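# Right the tipped red-capped vial into the empty well

## Task

The vial with the red cap lies on its side among the other vials on the tray and may be leaking. Set it upright, cap on top, in the tray's empty well, while every other vial stays upright in its own well. The vial must never touch the robot or the bench; forceps are available standing in their holder. The glass must not drop more than a few centimetres at any point.

## Robot and tools

Robot: two seven-joint xArm7 arms, left_arm and right_arm, each with a two-finger parallel gripper. Bases in the scene frame: left_arm at (+0.031, +0.276, 0) m, quat_wxyz (+1.000, 0, 0, -0.027); right_arm at (-0.055, -0.317, 0) m, quat_wxyz (+1.000, 0, 0, +0.002). A two-camera stand is fixed to the floor behind the arms. Loose objects may occasionally be nudged by outside pushes.

Frames: the scene frame has its origin at table-top height, halfway between the nominal bases, +z up, +x out over the table, left_arm toward +y. Fixed cameras and the table use this frame. Each arm's reported hand pose, velocities, targets and wrist-camera pose use that arm's own base frame, and all offsets move along that arm's base axes, rotating about its Hand target position. On the gripper, fingers point along +z and close along y. end_effector_position is the spot between the pads when closed, about 2 cm short of the fingertips; closing pushes the tips roughly 10 mm further along +z, mostly while pads are more than 40 mm apart.

The 14-number row: one flat list covering both arms, even if one is idle: dx, dy, dz, rx, ry, rz, opening for left_arm, then the same seven for right_arm. Each value lies in [-1, 1]. The six pose values are an offset from the arm's Hand target at the start of the action or move, not absolute; 1.0 equals 0.6 m for dx/dy/dz or 180 degrees for the rotation vector rx, ry, rz. A translation longer than 1.0 may be shortened along its direction. Opening is absolute: +1 fully open (0.084 m), -1 closed. Six zeros re-command the current Hand target; a 0 opening is a real command (half open), so resend the current opening to leave a gripper alone.

execute_actions(actions, cameras): actions is a list of actions; each action is up to 15 rows, each row one 1/30 s step; a short action repeats its final row to fill 15 steps. Every row is measured from the start-of-action pose, and each new action starts from the then-current Hand target, so repeating an offset moves further. An empty list returns state plus images and the scene number. cameras: list of names, ["all"], or []; an unknown name invalidates the call.

move(target, speed, blend, opening_speed, blocking, cameras): straight-line path to one row or a list of up to 15 rows, all offsets from the same starting Hand targets. speed in m/s, 0.002 to 1, default 0.25 (turns up to twice that in rad/s), one value or one per target. blend in m rounds corners; 0 stops at each. opening_speed (0.2 or more, per second on the -1..1 scale) ramps the fingers. Paths last 0.5 to 10 s and do not avoid obstacles; faster moves lag, stray and hit harder. blocking=false returns after about 0.5 s while it continues. Result adds a move: line (done, off_target, moving, held, fault) and limits (paced = clipped, held = steps withheld). done means within 3 mm and 2 degrees.

wait(seconds 0 to 10): lets time pass holding commands. stop: brakes a running move. zoom_image(camera, region [x0,y0,x1,y1], at most 504 by 504 pixels) on the latest image. clear_fault(arm): clears a reported torque fault on left_arm or right_arm. read_manual: licence text only. finished_scene(scene 1 or 2): ends the scene irreversibly; the goal must hold without the robot.

Cameras: cam_head_left, cam_head_right, cam_high, cam_low (504x504, fixed), cam_left_wrist, cam_right_wrist (896x504, on the hands). Calibration can be off by a few degrees and millimetres. Wrist depth lines give a 7x7 grid of median distances in mm (172 to 3000), '-' for no value; transparent glass may not register.

Control details: each step the commanded pose is clipped to within 70 mm and 16 degrees of the measured pose; Hand target in results is the clipped command. Grippers often stop short; resend the gap as an offset. To stop pushing on something, command back past the gripper. Large wrist turns can swing the elbow. A clearance check blocks arm-to-arm proximity but not always contact.

Gripping: grip_measured uses the opening scale; command below it to squeeze, about 24 N per pad at most. Fast closing presses harder.

Reading results: positions in metres, quaternions wxyz, velocities m/s and rad/s. Joint torques include gravity and have offsets and noise. Joint velocities 'within noise' means the arm is still.

Avoid: drops of glass beyond a few centimetres, releasing moving parts, hard hits on fixed or heavy items, arm-on-arm presses (a gripper closing on the other gripper counts), anything leaving the table. Torque faults occur when contact torque reaches limits (N m: waist 42.7, shoulder 42.9, upper arm roll 27.3, elbow 27.3, forearm roll 27.3, wrist pitch 14.7, wrist roll 15.3), or a motor stays saturated for 1 second, or overloads too long; held weight counts. Motors heat when loaded, stretched or pushing; MOTOR HOT appears at 65 °C and 80 °C brakes the arm for 30 to 60 s. Time spent thinking lets the scene run; smooth, quick, low-effort motion is preferred.

Each tool is called by a JSON object that holds its "name" and its "arguments".

## Session

{"name": "execute_actions", "arguments": {"actions": []}}

Scene clock: 0.00 s.
left_arm: end_effector_position=(+0.6407, -0.0601, +0.3316) grip_measured=+1.00 end_effector_quat_wxyz=(-0.473, +0.762, -0.237, +0.375) | right_arm: end_effector_position=(+0.4660, +0.1795, +0.3034) grip_measured=+1.00 end_effector_quat_wxyz=(-0.232, +0.791, -0.289, +0.488)
Joint positions: left_arm=[-0.183 0.168 -0.147 1.187 1.681 0.895 -0.856 0.084] | right_arm=[-0.538 -0.518 1.026 0.409 0.26 -0.358 1.085 0.084]
Joint velocities: within noise
Joint torques (N m): no reading
Wrist depth (mm): cam_left_wrist=[2457 2448 2492 2501 2465 1673 1493 / 2585 2624 2664 2595 2185 1607 1582 / 2422 2727 2816 2839 2828 1698 1657 / 2165 2431 2782 - 2793 1823 1653 / 1985 2213 2483 2851 2566 2020 1600 / 1813 2008 2249 2510 2422 1867 1516 / 1669 1799 1991 2242 2257 1767 1452] | cam_right_wrist=[2422 2519 2634 2706 1414 2839 2112 / 2556 2664 2727 2886 2793 2448 1930 / 2614 2828 2886 2986 2771 2106 1795 / 2727 2874 - 2249 2431 1893 494 / 2851 2999 2566 2062 2099 1842 474 / 2717 - 2158 2178 1898 506 435 / 2414 - 2717 2068 538 468 397]
Hand target: left_arm +0.6407, -0.0601, +0.3316; -0.473, +0.762, -0.237, +0.375 | right_arm +0.4660, +0.1795, +0.3034; -0.232, +0.791, -0.289, +0.488
Tool commands: left_gripper/opening=+1.0 right_gripper/opening=+1.0

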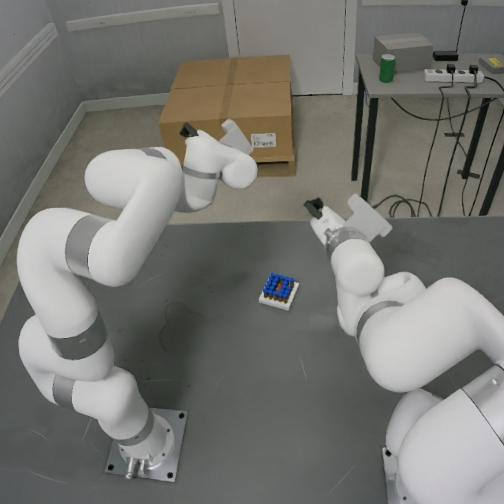

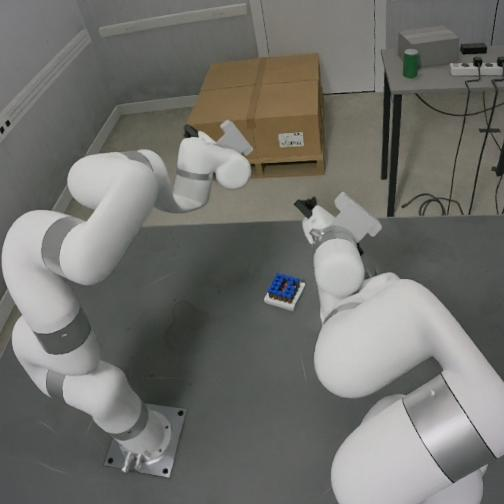

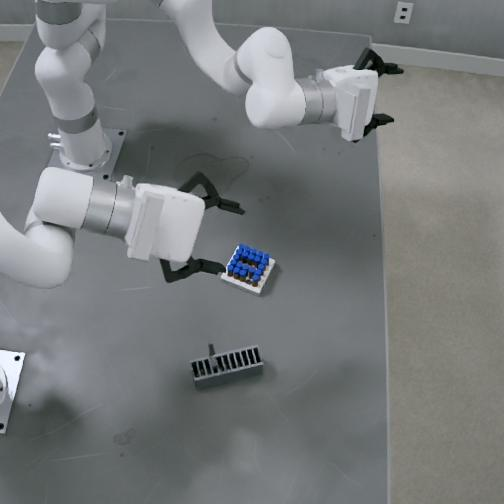

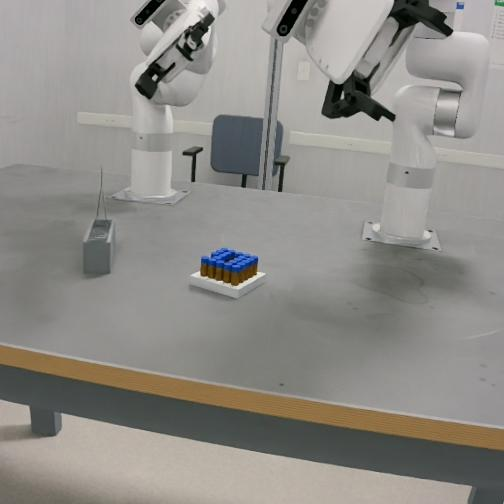

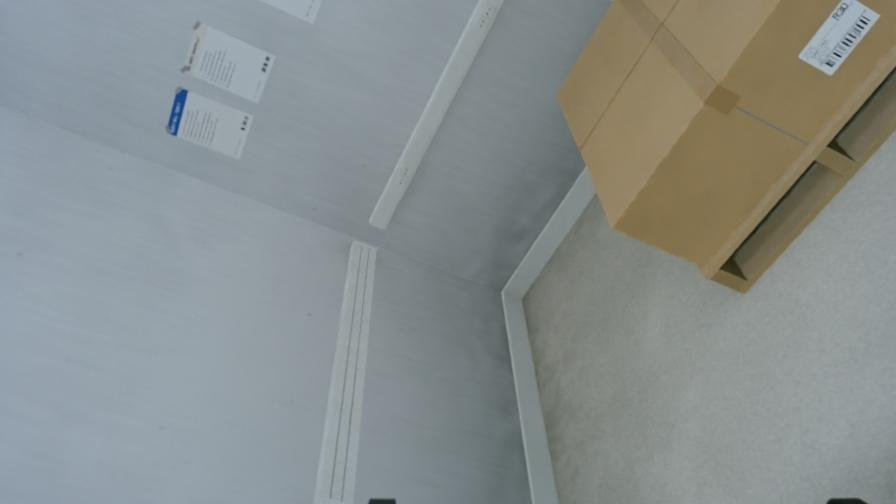

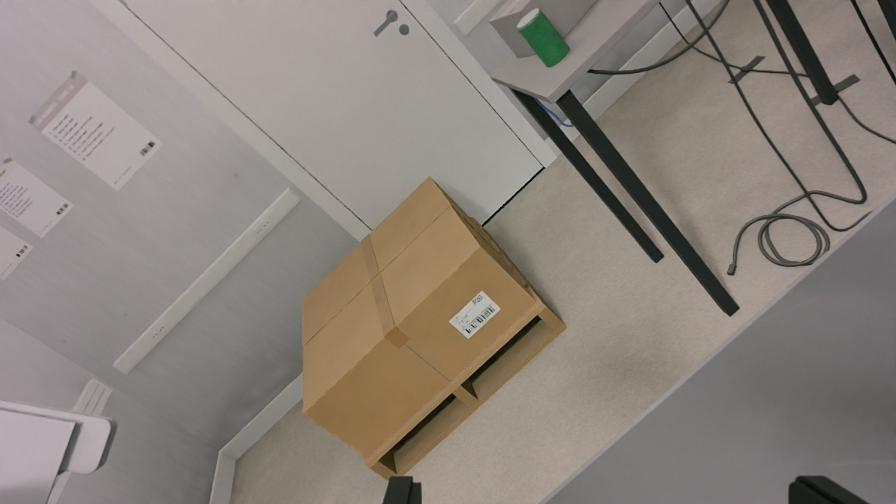

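{"name": "zoom_image", "arguments": {"camera": "cam_high", "region": [210, 230, 290, 310]}}

{"name": "zoom_image", "arguments": {"camera": "cam_high", "region": [180, 335, 280, 400]}}

{"name": "zoom_image", "arguments": {"camera": "cam_low", "region": [180, 240, 280, 300]}}

{"name": "zoom_image", "arguments": {"camera": "cam_low", "region": [70, 160, 130, 280]}}

{"name": "zoom_image", "arguments": {"camera": "cam_head_left", "region": [250, 260, 310, 320]}}

Scaled by 6.300 from the camera's 504x504 image, which has a finer 720x720 frame.

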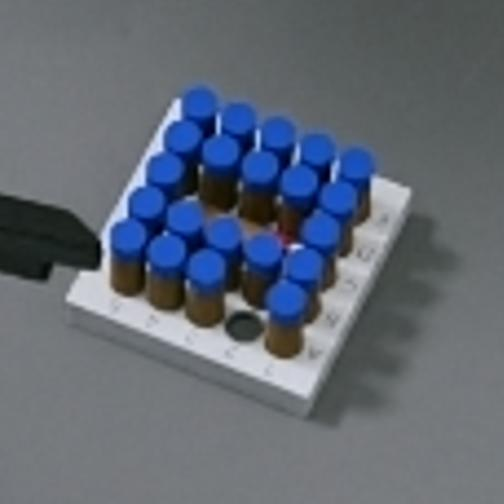

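Scaled by 5.040 from the camera's 504x504 image, which has a finer 720x720 frame.

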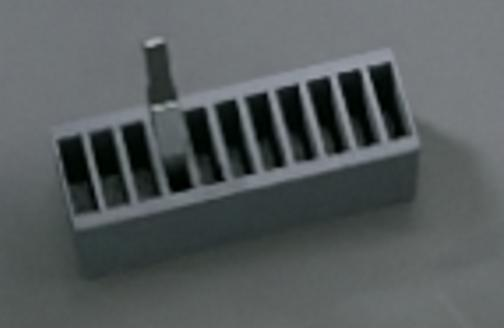

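Scaled by 5.040 from the camera's 504x504 image, which has a finer 720x720 frame.

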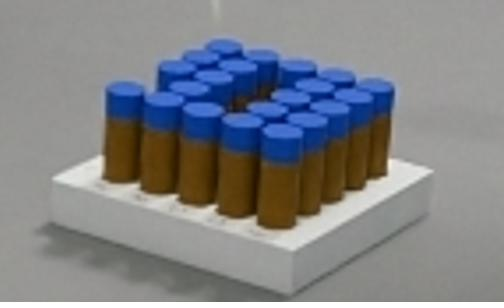

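Scaled by 4.200 from the camera's 504x504 image, which has a finer 720x720 frame.

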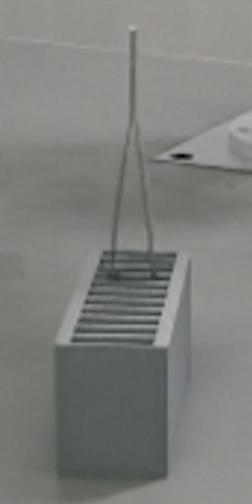

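Scaled by 8.400 from the camera's 504x504 image, which has a finer 720x720 frame.

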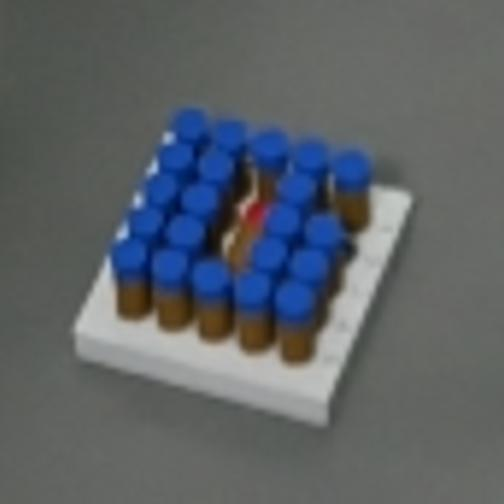

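{"name": "move", "arguments": {"target": [-0.445, -0.343, -0.15, -0.327, 0.259, 0.164, 1.0, -0.085, -0.104, 0.05, -0.159, 0.334, 0.198, 1.0], "speed": 0.3, "cameras": ["all"]}}

Scene clock: 150.43 s.
left_arm: end_effector_position=(+0.3738, -0.2659, +0.2416) grip_measured=+1.00 end_effector_quat_wxyz=(-0.001, +1.000, +0.000, +0.001) | right_arm: end_effector_position=(+0.4150, +0.1170, +0.3334) grip_measured=+1.00 end_effector_quat_wxyz=(+0.000, +1.000, +0.000, +0.000)
Joint positions: left_arm=[-0.304 -0.051 -0.309 1.101 -0.015 1.149 -0.606 0.084] | right_arm=[0.06 -0.165 0.194 1.244 0.033 1.406 0.246 0.084]
Joint torques (N m): left_arm=[-5.97 -31.76 2.2 17.82 -2.44 -4.05 1.29] | right_arm=[6.84 -13.36 2.21 16.73 -1.5 -0.34 -1.21]
Wrist depth (mm): cam_left_wrist=[368 368 367 368 367 367 367 / 370 368 369 368 368 368 367 / 370 369 370 368 369 368 368 / 369 369 369 355 355 369 369 / 371 369 369 356 355 370 370 / 371 371 371 371 370 369 369 / 371 370 370 369 370 370 370] | cam_right_wrist=[473 470 467 467 465 463 461 / 472 470 469 466 464 463 463 / 471 470 467 466 465 463 463 / 473 471 470 467 463 464 462 / 473 471 470 469 465 464 463 / - 472 471 468 465 464 463 / 474 472 471 470 467 464 464]
Hand target: left_arm +0.3737, -0.2659, +0.2416; +0.000, +1.000, +0.000, +0.001 | right_arm +0.4150, +0.1171, +0.3334; +0.000, +1.000, +0.000, +0.000
Off the commanded pose: left_arm 0.000 m, 0 deg | right_arm 0.000 m, 0 deg.
move: done
camera_calibration:
cam_left_wrist: T_world_to_cam=[[0.00942472, -0.99981, -0.0170438, -0.229979], [-0.999947, -0.00949409, 0.00399371, 0.437125], [-0.00415477, 0.0170053, -0.999847, 0.376655], [0, 0, 0, 1]] pos_world=[0.440834, -0.23219, 0.370932]
cam_right_wrist: T_world_to_cam=[[-0.00187478, -0.999477, -0.0322908, 0.168259], [-0.999943, 0.00153539, 0.0105321, 0.479307], [-0.010477, 0.0323087, -0.999423, 0.462898], [0, 0, 0, 1]] pos_world=[0.484445, 0.15248, 0.463016]

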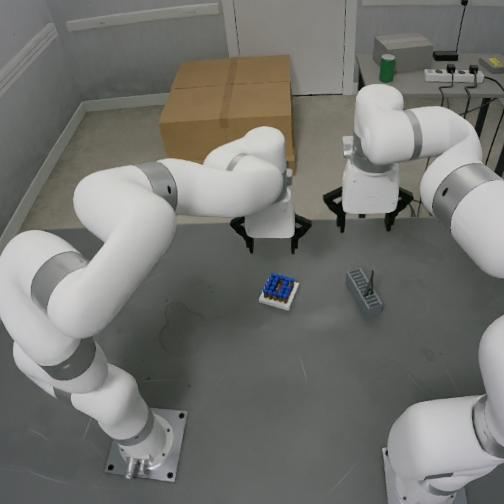

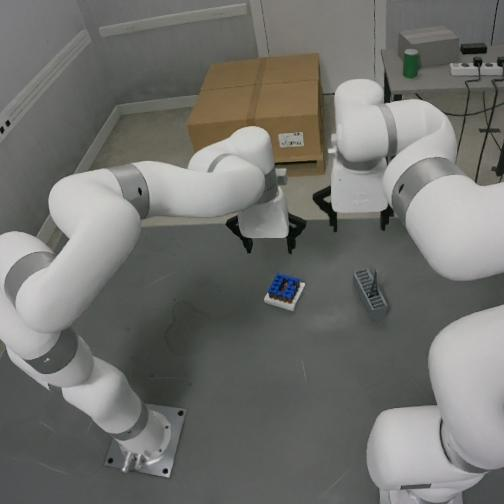

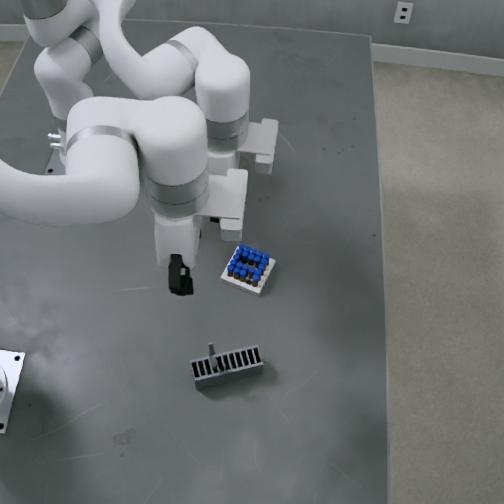

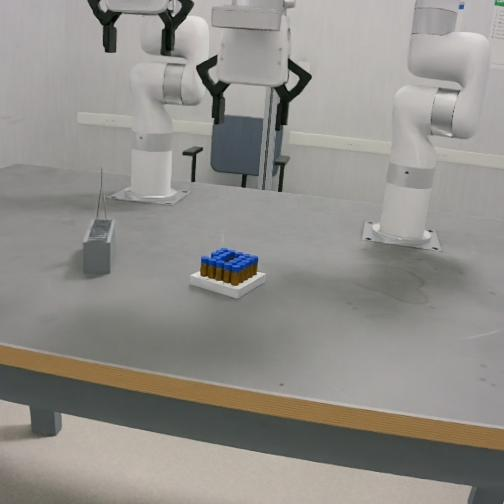

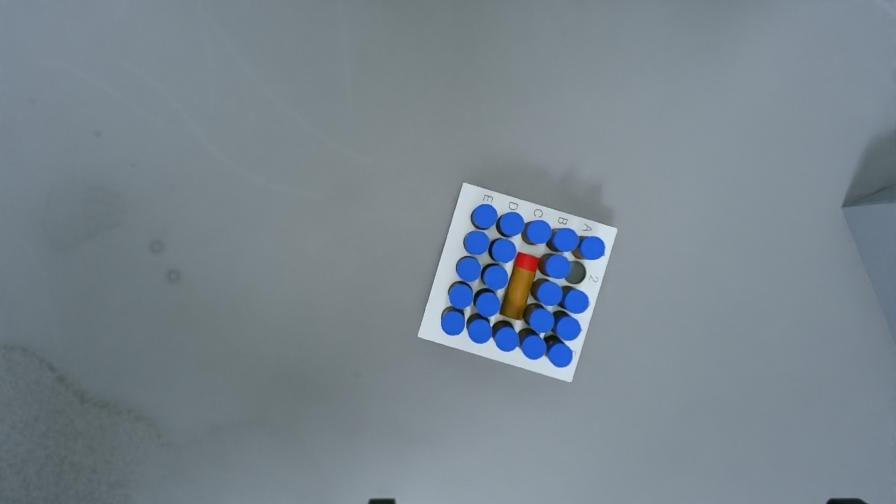

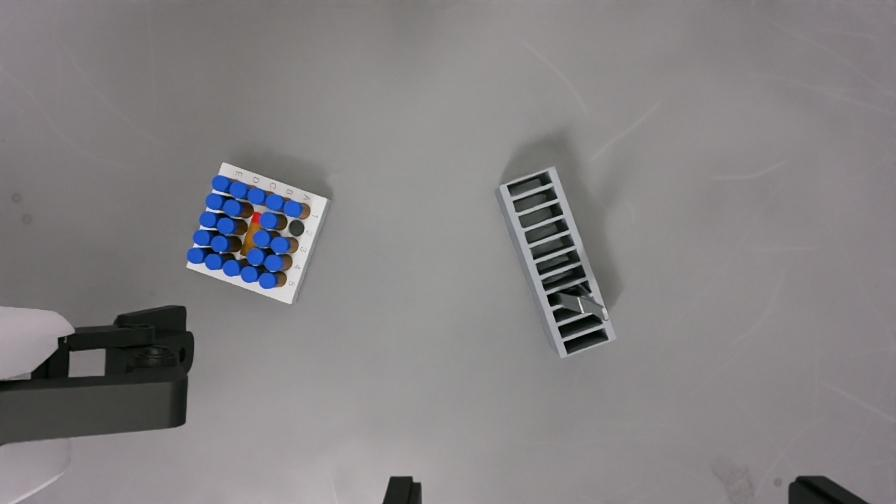

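{"name": "zoom_image", "arguments": {"camera": "cam_left_wrist", "region": [400, 170, 640, 400]}}

{"name": "zoom_image", "arguments": {"camera": "cam_right_wrist", "region": [480, 140, 640, 370]}}

Scaled by 2.100 from the camera's 896x504 image, which has a finer 1280x720 frame.

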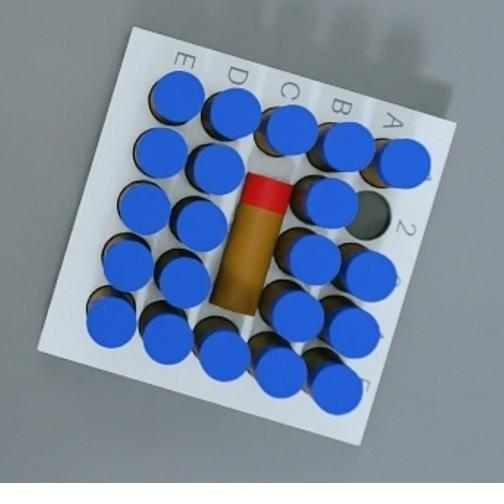

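Scaled by 2.191 from the camera's 896x504 image, which has a finer 1280x720 frame.

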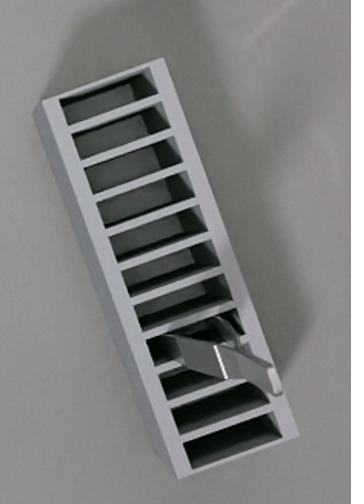

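{"name": "move", "arguments": {"target": [0,0,0,0,0,0,1.0, 0.0567,-0.059,-0.214,0,0,0.111,1.0], "speed": 0.25, "cameras": ["cam_right_wrist","cam_low"]}}

{"name": "zoom_image", "arguments": {"camera": "cam_right_wrist", "region": [440, 300, 680, 504]}}

{"name": "zoom_image", "arguments": {"camera": "cam_low", "region": [60, 120, 140, 280]}}

Scene clock: 283.17 s.
left_arm: end_effector_position=(+0.3737, -0.2659, +0.2416) grip_measured=+1.00 end_effector_quat_wxyz=(+0.000, +1.000, +0.000, +0.001) | right_arm: end_effector_position=(+0.4490, +0.0817, +0.2051) grip_measured=+1.00 end_effector_quat_wxyz=(+0.000, +0.985, +0.173, +0.000)
Joint positions: left_arm=[-0.304 -0.051 -0.309 1.101 -0.015 1.149 -0.606 0.084] | right_arm=[0.037 -0.025 0.142 1.021 0.005 1.046 -0.173 0.084]
Joint torques (N m): left_arm=[-3.95 -31.79 2.14 17.83 -2.1 -3.99 1.33] | right_arm=[-6.96 -16.89 -3.27 10.76 1.67 -3.15 -1.24]
Wrist depth (mm): cam_left_wrist=[369 368 367 368 367 367 367 / 368 368 367 367 368 368 368 / 369 369 368 368 368 368 369 / 369 369 370 356 355 369 369 / 370 370 370 355 356 370 370 / 370 371 369 370 370 370 370 / 370 370 370 371 370 370 370] | cam_right_wrist=[342 340 339 338 336 335 334 / 342 326 339 338 336 335 334 / 342 312 339 337 336 335 334 / 342 340 340 338 337 336 335 / 342 341 339 338 333 336 336 / 343 341 340 339 337 336 335 / 343 342 340 339 338 336 335]
Hand target: left_arm +0.3737, -0.2659, +0.2416; +0.000, +1.000, +0.000, +0.001 | right_arm +0.4490, +0.0817, +0.2050; +0.000, +0.985, +0.173, +0.000
Off the commanded pose: left_arm 0.000 m, 0 deg | right_arm 0.000 m, 0 deg.
move: done
camera_calibration:
cam_right_wrist: T_world_to_cam=[[0.33976, -0.939961, -0.0322042, -0.0294264], [-0.940279, -0.340239, 0.0106041, 0.515826], [-0.0209246, 0.0266781, -0.999425, 0.341329], [0, 0, 0, 1]] pos_world=[0.502161, 0.138738, 0.334716]
Images, in order (width x height): cam_low 504x504, cam_right_wrist 896x504.

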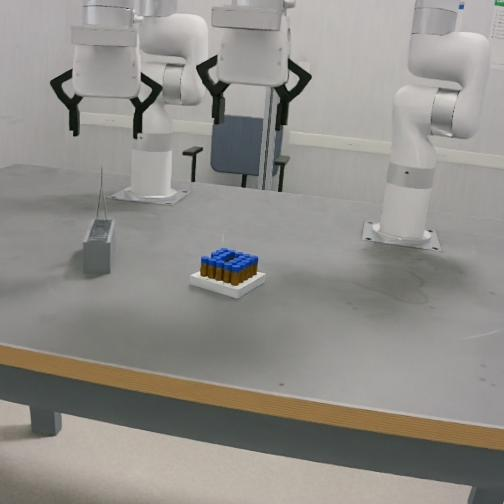

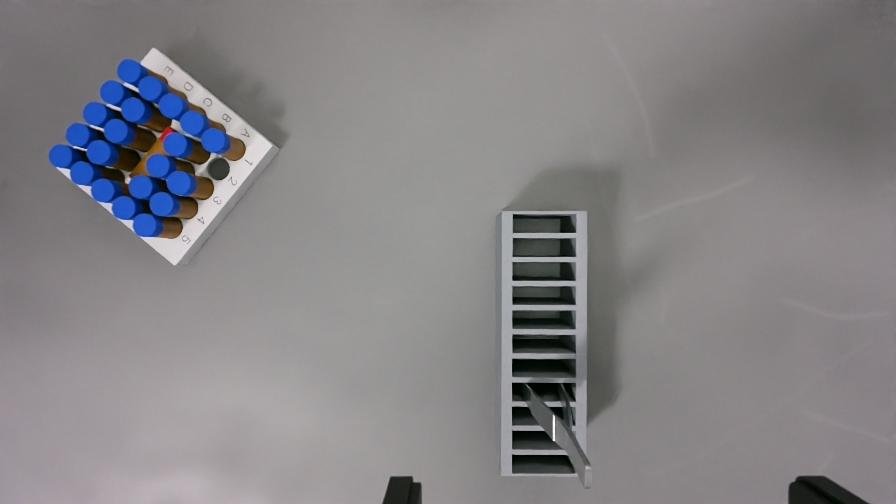

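Scaled by 2.100 from the camera's 896x504 image, which has a finer 1280x720 frame.

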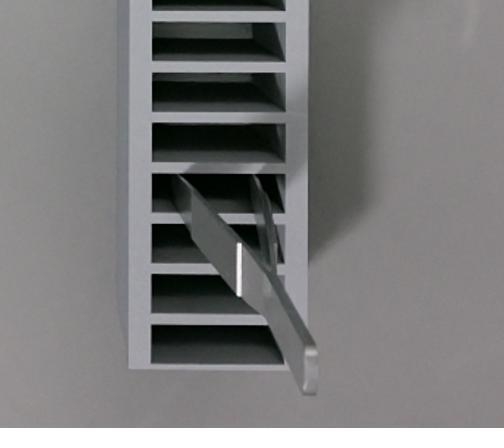

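Scaled by 3.150 from the camera's 504x504 image, which has a finer 720x720 frame.

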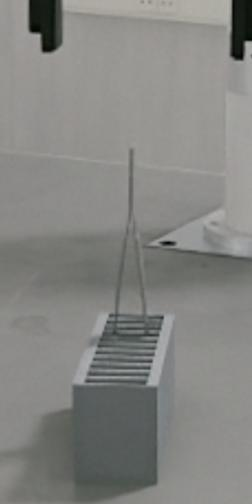

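{"name": "move", "arguments": {"target": [0,0,0,0,0,0,1.0, 0.0,-0.0062,-0.1583,0,0,0,1.0], "speed": 0.15, "cameras": ["cam_right_wrist","cam_low","cam_head_right","cam_high"]}}

{"name": "zoom_image", "arguments": {"camera": "cam_low", "region": [60, 120, 140, 280]}}

{"name": "zoom_image", "arguments": {"camera": "cam_high", "region": [160, 280, 290, 400]}}

Scene clock: 312.27 s.
left_arm: end_effector_position=(+0.3737, -0.2659, +0.2416) grip_measured=+1.00 end_effector_quat_wxyz=(+0.000, +1.000, +0.000, +0.001) | right_arm: end_effector_position=(+0.4490, +0.0779, +0.1101) grip_measured=+1.00 end_effector_quat_wxyz=(+0.000, +0.985, +0.173, +0.000)
Joint positions: left_arm=[-0.304 -0.051 -0.309 1.101 -0.015 1.149 -0.606 0.084] | right_arm=[0.035 0.113 0.138 0.886 -0.021 0.775 -0.162 0.084]
Joint torques (N m): left_arm=[-3.98 -31.72 2.06 17.94 -2.05 -4.02 1.18] | right_arm=[-2.86 -19.01 -2.65 10.08 -1.32 -3.18 1.44]
Wrist depth (mm): cam_left_wrist=[369 367 368 368 368 367 367 / 368 368 369 369 368 369 368 / 369 369 368 368 369 368 368 / 369 369 371 356 355 369 369 / 370 369 370 356 356 370 369 / 370 370 370 369 369 370 370 / 372 370 370 371 371 370 371] | cam_right_wrist=[231 244 243 242 241 240 240 / 226 244 243 242 241 241 240 / 231 245 244 243 238 241 240 / 245 245 244 242 233 241 240 / 246 245 244 243 194 241 240 / 246 245 244 243 192 241 240 / 246 245 244 244 192 241 240]
Hand target: left_arm +0.3737, -0.2659, +0.2416; +0.000, +1.000, +0.000, +0.001 | right_arm +0.4490, +0.0779, +0.1100; +0.000, +0.985, +0.173, +0.000
Off the commanded pose: left_arm 0.000 m, 0 deg | right_arm 0.000 m, 0 deg.
move: done
camera_calibration:
cam_right_wrist: T_world_to_cam=[[0.33976, -0.939961, -0.0322042, -0.0360577], [-0.940279, -0.340239, 0.0106041, 0.515541], [-0.0209246, 0.0266781, -0.999425, 0.246485], [0, 0, 0, 1]] pos_world=[0.502161, 0.134938, 0.239716]
Images, in order (width x height): cam_head_right 504x504, cam_high 504x504, cam_low 504x504, cam_right_wrist 896x504.

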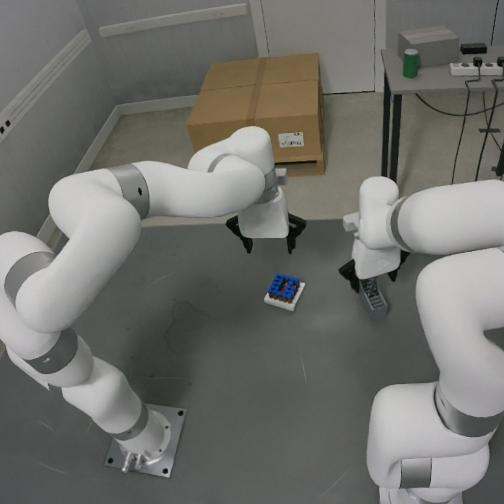

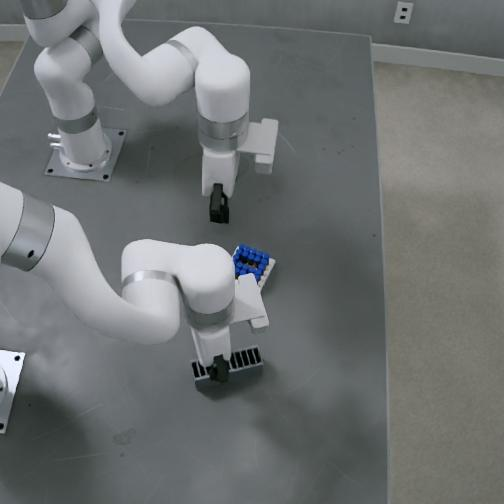

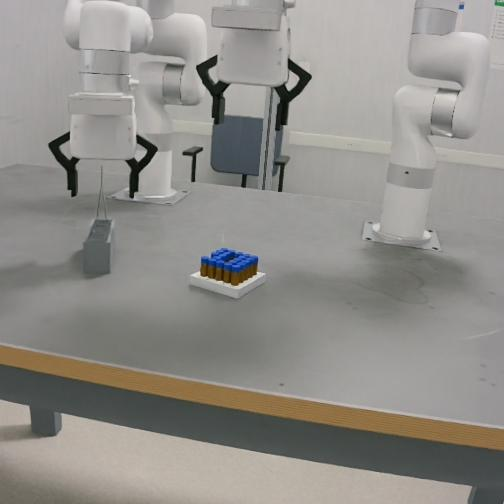

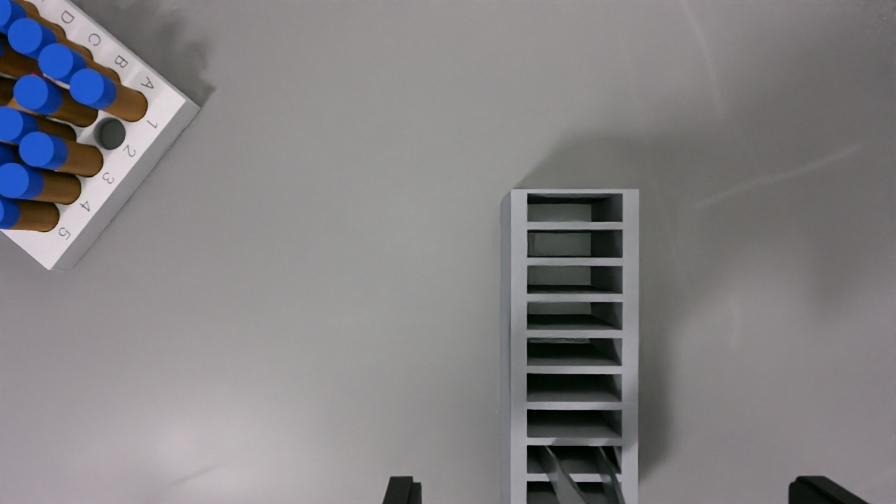

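Scaled by 3.150 from the camera's 504x504 image, which has a finer 720x720 frame.

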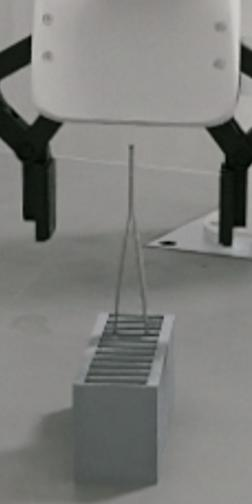

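Scaled by 3.877 from the camera's 504x504 image, which has a finer 720x720 frame.

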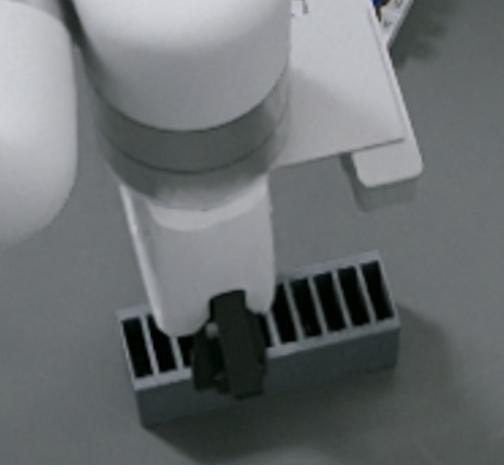

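{"name": "move", "arguments": {"target": [0,0,0,0,0,0,1.0, 0,0,-0.007,0,0,0,-0.8], "speed": 0.1, "opening_speed": 1.5, "cameras": ["cam_right_wrist","cam_low"]}}

{"name": "zoom_image", "arguments": {"camera": "cam_low", "region": [60, 120, 140, 280]}}

Scene clock: 322.43 s.
left_arm: end_effector_position=(+0.3737, -0.2659, +0.2416) grip_measured=+1.00 end_effector_quat_wxyz=(+0.000, +1.000, +0.000, +0.001) | right_arm: end_effector_position=(+0.4490, +0.0779, +0.1058) grip_measured=-0.82 end_effector_quat_wxyz=(+0.000, +0.985, +0.173, +0.000)
Joint positions: left_arm=[-0.304 -0.051 -0.309 1.101 -0.015 1.149 -0.606 0.084] | right_arm=[0.035 0.122 0.138 0.883 -0.023 0.763 -0.16 0.008]
Joint torques (N m): left_arm=[-3.76 -31.73 2.04 17.79 -2.1 -3.94 1.2] | right_arm=[6.78 -19.25 -2.77 9.58 -1.26 -3.01 1.39]
Wrist depth (mm): cam_left_wrist=[368 368 368 368 368 367 368 / 369 368 369 368 369 368 368 / 370 369 369 369 369 369 368 / 369 368 369 355 356 368 369 / 369 370 369 355 356 370 368 / 370 369 371 370 370 370 369 / 370 371 371 371 370 370 370] | cam_right_wrist=[228 240 239 238 237 236 235 / 225 239 239 238 237 236 235 / 227 240 239 238 234 236 235 / 241 240 239 239 233 237 236 / 241 241 239 239 195 237 236 / 242 241 240 239 188 237 236 / 242 241 240 239 188 237 236]
Hand target: left_arm +0.3737, -0.2659, +0.2416; +0.000, +1.000, +0.000, +0.001 | right_arm +0.4490, +0.0779, +0.1058; +0.000, +0.985, +0.173, +0.000
Off the commanded pose: left_arm 0.000 m, 0 deg | right_arm 0.000 m, 0 deg.
move: done
camera_calibration:
cam_right_wrist: T_world_to_cam=[[0.339849, -0.939929, -0.0322047, -0.0361507], [-0.940247, -0.340327, 0.0106025, 0.515616], [-0.0209258, 0.0266771, -0.999425, 0.242186], [0, 0, 0, 1]] pos_world=[0.50216, 0.135038, 0.235416]
Images, in order (width x height): cam_low 504x504, cam_right_wrist 896x504.

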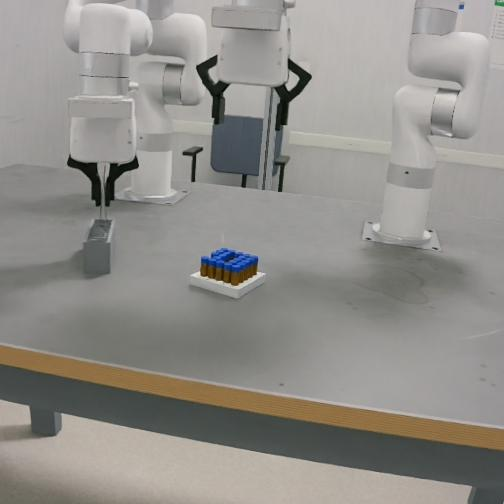

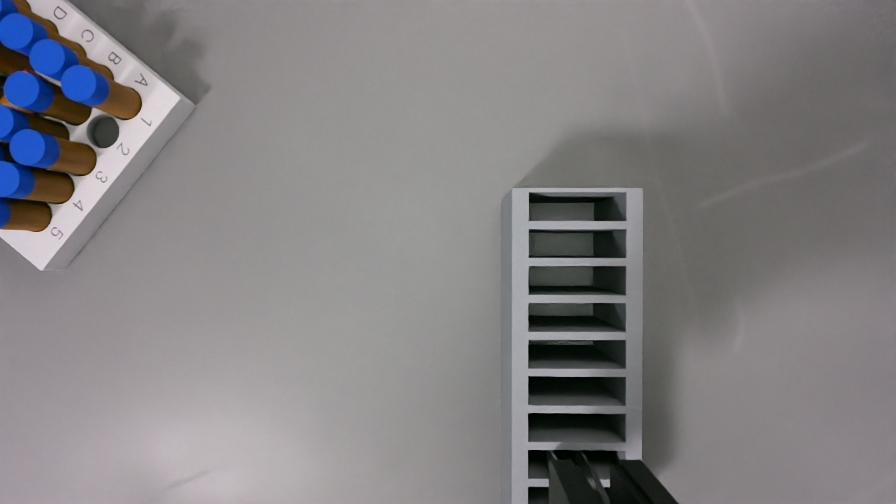

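Scaled by 3.150 from the camera's 504x504 image, which has a finer 720x720 frame.

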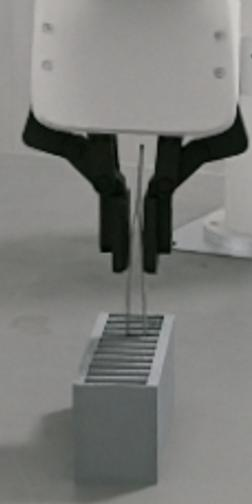

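{"name": "move", "arguments": {"target": [0,0,0,0,0,0,1.0, 0,0,0.2,0,0,0,-0.82], "speed": 0.08, "cameras": ["cam_right_wrist","cam_low","cam_high"]}}

{"name": "zoom_image", "arguments": {"camera": "cam_low", "region": [40, 80, 160, 280]}}

{"name": "zoom_image", "arguments": {"camera": "cam_right_wrist", "region": [480, 384, 680, 504]}}

Scene clock: 333.43 s.
left_arm: end_effector_position=(+0.3737, -0.2659, +0.2416) grip_measured=+1.00 end_effector_quat_wxyz=(+0.000, +1.000, +0.000, +0.001) | right_arm: end_effector_position=(+0.4490, +0.0779, +0.2258) grip_measured=-0.84 end_effector_quat_wxyz=(+0.000, +0.985, +0.173, +0.000)
Joint positions: left_arm=[-0.304 -0.051 -0.309 1.101 -0.015 1.149 -0.606 0.084] | right_arm=[0.032 -0.046 0.137 1.059 0.008 1.105 -0.183 0.007]
Joint torques (N m): left_arm=[-3.94 -31.71 2.11 17.95 -2.07 -3.95 1.15] | right_arm=[-7 -28.11 -3.26 16.55 1.54 -0.31 -1.22]
Wrist depth (mm): cam_left_wrist=[368 368 368 368 368 369 368 / 369 368 369 368 368 368 369 / 369 368 368 369 368 369 368 / 370 369 369 355 356 369 369 / 370 370 370 356 356 369 370 / 370 371 371 369 371 370 370 / 370 371 371 370 371 371 371] | cam_right_wrist=[363 361 359 358 357 356 354 / 363 347 360 358 357 356 355 / 364 333 360 359 357 355 354 / 364 361 361 359 357 356 355 / 364 362 361 359 357 357 356 / 363 362 361 360 358 357 356 / 364 363 362 360 358 357 355]
Hand target: left_arm +0.3737, -0.2659, +0.2416; +0.000, +1.000, +0.000, +0.001 | right_arm +0.4490, +0.0779, +0.2258; +0.000, +0.985, +0.173, +0.000
Off the commanded pose: left_arm 0.000 m, 0 deg | right_arm 0.000 m, 0 deg.
move: done
camera_calibration:
cam_right_wrist: T_world_to_cam=[[0.339849, -0.939929, -0.0322047, -0.0322861], [-0.940247, -0.340327, 0.0106025, 0.514344], [-0.0209258, 0.0266771, -0.999425, 0.362117], [0, 0, 0, 1]] pos_world=[0.50216, 0.135038, 0.355416]
Images, in order (width x height): cam_high 504x504, cam_low 504x504, cam_right_wrist 896x504.

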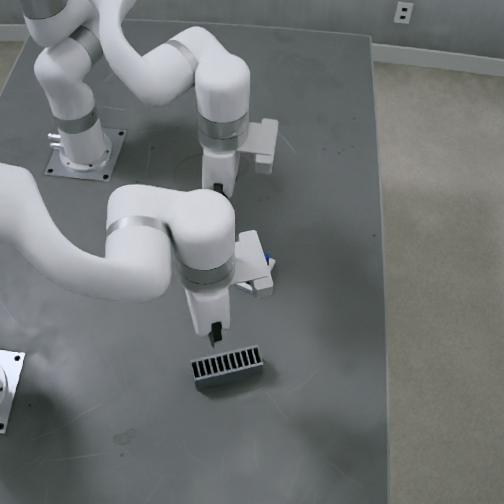

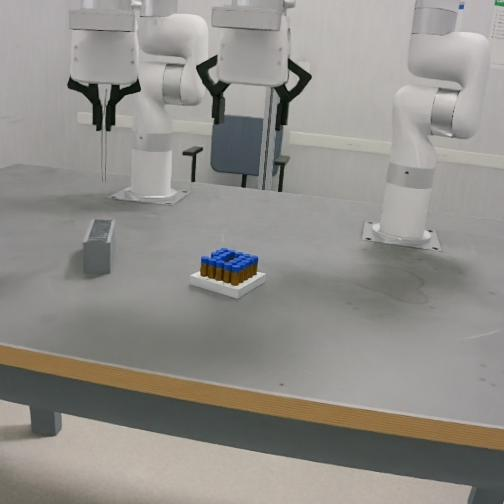

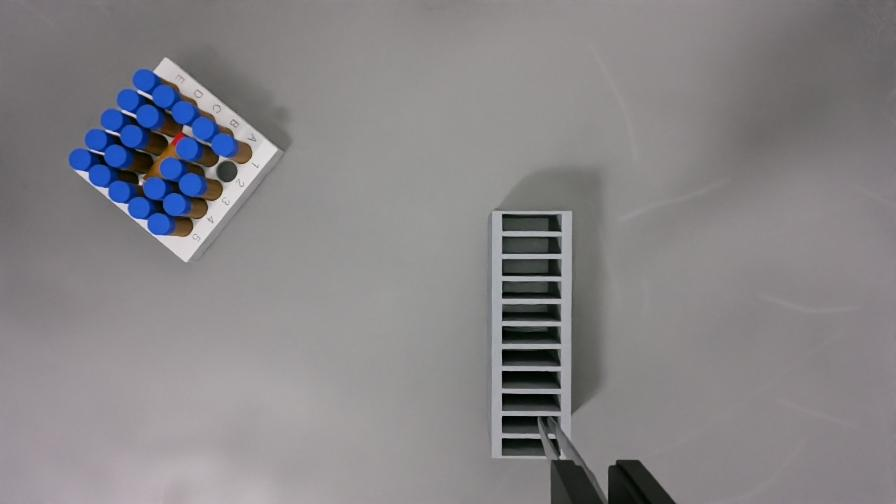

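Scaled by 2.520 from the camera's 504x504 image, which has a finer 720x720 frame.

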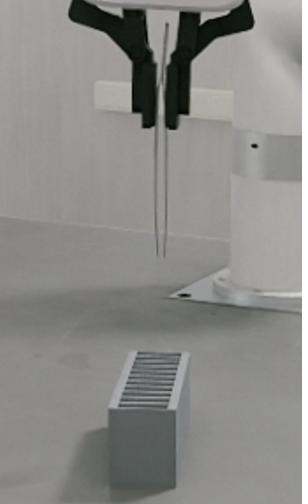

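Scaled by 2.520 from the camera's 896x504 image, which has a finer 1280x720 frame.

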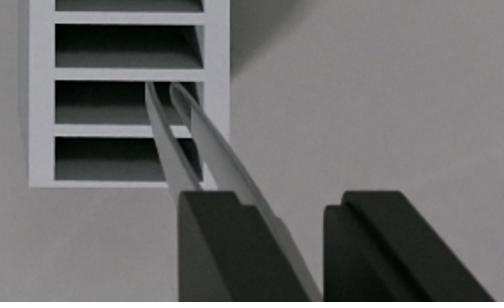

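{"name": "move", "arguments": {"target": [0,0,0,0,0,0,1.0, 0,0,-0.1083,0,0,0,-0.78], "speed": 0.12, "opening_speed": 0.2, "cameras": ["cam_right_wrist","cam_low"]}}

{"name": "zoom_image", "arguments": {"camera": "cam_low", "region": [40, 120, 160, 280]}}

{"name": "zoom_image", "arguments": {"camera": "cam_right_wrist", "region": [480, 384, 680, 504]}}

Scene clock: 353.80 s.
left_arm: end_effector_position=(+0.3737, -0.2659, +0.2416) grip_measured=+1.00 end_effector_quat_wxyz=(+0.000, +1.000, +0.000, +0.001) | right_arm: end_effector_position=(+0.4490, +0.0779, +0.1609) grip_measured=-0.80 end_effector_quat_wxyz=(+0.000, +0.985, +0.173, +0.000)
Joint positions: left_arm=[-0.304 -0.051 -0.309 1.101 -0.015 1.149 -0.606 0.084] | right_arm=[0.033 0.028 0.139 0.947 -0.004 0.92 -0.174 0.009]
Joint torques (N m): left_arm=[-3.98 -31.51 2.05 17.96 -2.12 -3.98 1.1] | right_arm=[6.79 -17.52 2.97 10.24 -1.37 -3.05 1.41]
Wrist depth (mm): cam_left_wrist=[369 368 369 368 368 368 368 / 369 368 369 368 369 367 369 / 370 369 368 369 369 369 369 / 370 369 370 355 356 369 369 / 371 370 369 356 355 370 368 / 370 370 369 370 369 369 369 / 371 371 371 371 371 370 370] | cam_right_wrist=[296 295 295 293 292 291 289 / 257 282 295 294 292 291 290 / 264 287 295 294 293 291 290 / 297 296 295 294 290 292 290 / 297 297 295 294 289 292 291 / 298 297 296 294 275 292 291 / 298 297 296 295 293 292 291]
Hand target: left_arm +0.3737, -0.2659, +0.2416; +0.000, +1.000, +0.000, +0.001 | right_arm +0.4490, +0.0779, +0.1608; +0.000, +0.985, +0.173, +0.000
Off the commanded pose: left_arm 0.000 m, 0 deg | right_arm 0.000 m, 0 deg.
move: done
camera_calibration:
cam_right_wrist: T_world_to_cam=[[0.339849, -0.939929, -0.0322047, -0.0343762], [-0.940247, -0.340327, 0.0106025, 0.515032], [-0.0209258, 0.0266771, -0.999425, 0.297254], [0, 0, 0, 1]] pos_world=[0.50216, 0.135038, 0.290516]
Images, in order (width x height): cam_low 504x504, cam_right_wrist 896x504.

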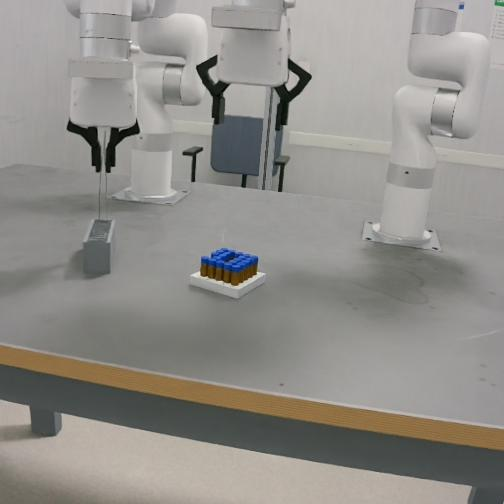

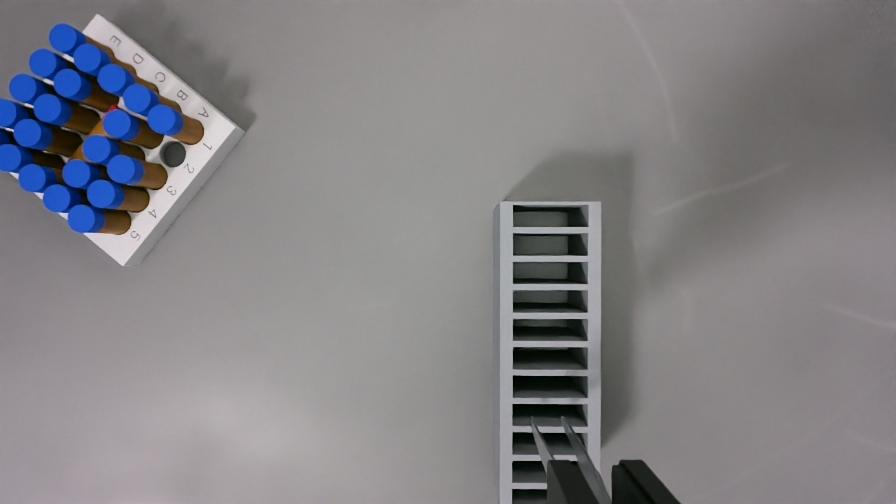

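Scaled by 3.150 from the camera's 504x504 image, which has a finer 720x720 frame.

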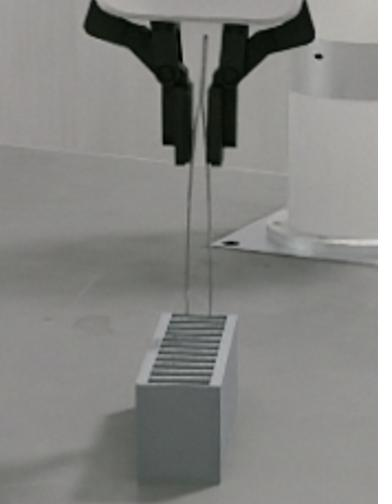

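Scaled by 2.520 from the camera's 896x504 image, which has a finer 1280x720 frame.

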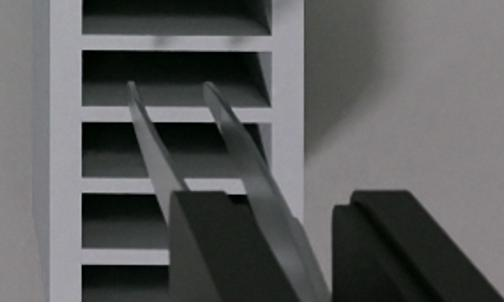

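{"name": "move", "arguments": {"target": [0,0,0,0,0,0,1.0, 0,0,0,0,0,0,-0.75], "speed": 0.12, "opening_speed": 0.2, "cameras": ["cam_right_wrist","cam_low"]}}

{"name": "zoom_image", "arguments": {"camera": "cam_low", "region": [40, 120, 160, 280]}}

{"name": "zoom_image", "arguments": {"camera": "cam_right_wrist", "region": [480, 384, 680, 504]}}

Scene clock: 359.87 s.
left_arm: end_effector_position=(+0.3737, -0.2659, +0.2416) grip_measured=+1.00 end_effector_quat_wxyz=(+0.000, +1.000, +0.000, +0.001) | right_arm: end_effector_position=(+0.4490, +0.0779, +0.1608) grip_measured=-0.77 end_effector_quat_wxyz=(+0.000, +0.985, +0.173, +0.000)
Joint positions: left_arm=[-0.304 -0.051 -0.309 1.101 -0.015 1.149 -0.606 0.084] | right_arm=[0.033 0.028 0.139 0.947 -0.004 0.92 -0.174 0.01]
Joint torques (N m): left_arm=[-3.92 -31.42 2.2 17.99 -2.12 -4 1.06] | right_arm=[6.86 -17.9 2.91 10.29 -1.43 -3.07 1.48]
Wrist depth (mm): cam_left_wrist=[368 368 368 367 368 367 368 / 369 368 368 369 369 368 368 / 369 369 369 368 367 368 369 / 370 368 369 355 355 369 369 / 370 370 370 356 356 369 369 / 371 370 371 370 370 370 370 / 371 371 370 371 370 370 370] | cam_right_wrist=[296 296 294 293 292 291 290 / 257 281 295 293 292 291 290 / 264 287 295 293 292 291 291 / 298 296 295 294 289 292 290 / 297 296 296 294 289 292 291 / 298 297 295 295 275 292 291 / 298 297 295 295 256 292 291]
Hand target: left_arm +0.3737, -0.2659, +0.2416; +0.000, +1.000, +0.000, +0.001 | right_arm +0.4490, +0.0779, +0.1608; +0.000, +0.985, +0.173, +0.000
Off the commanded pose: left_arm 0.000 m, 0 deg | right_arm 0.000 m, 0 deg.
move: done
camera_calibration:
cam_right_wrist: T_world_to_cam=[[0.339849, -0.939929, -0.0322047, -0.0343762], [-0.940247, -0.340327, 0.0106025, 0.515032], [-0.0209258, 0.0266771, -0.999425, 0.297254], [0, 0, 0, 1]] pos_world=[0.50216, 0.135038, 0.290516]
Images, in order (width x height): cam_low 504x504, cam_right_wrist 896x504.

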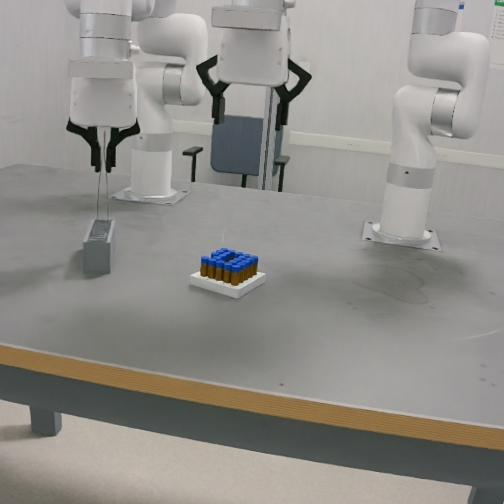

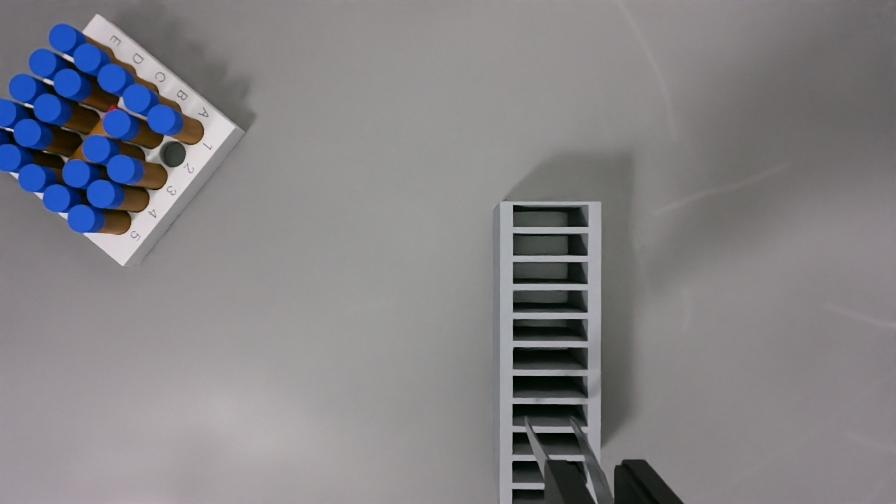

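Scaled by 3.150 from the camera's 504x504 image, which has a finer 720x720 frame.

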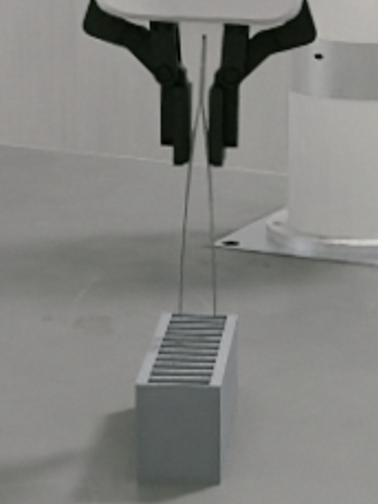

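Scaled by 2.520 from the camera's 896x504 image, which has a finer 1280x720 frame.

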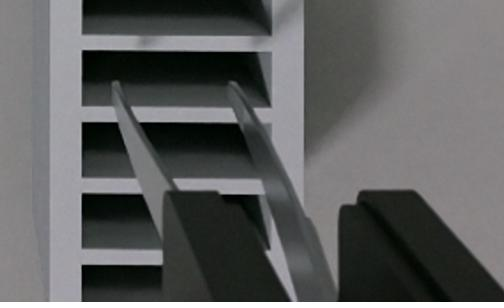

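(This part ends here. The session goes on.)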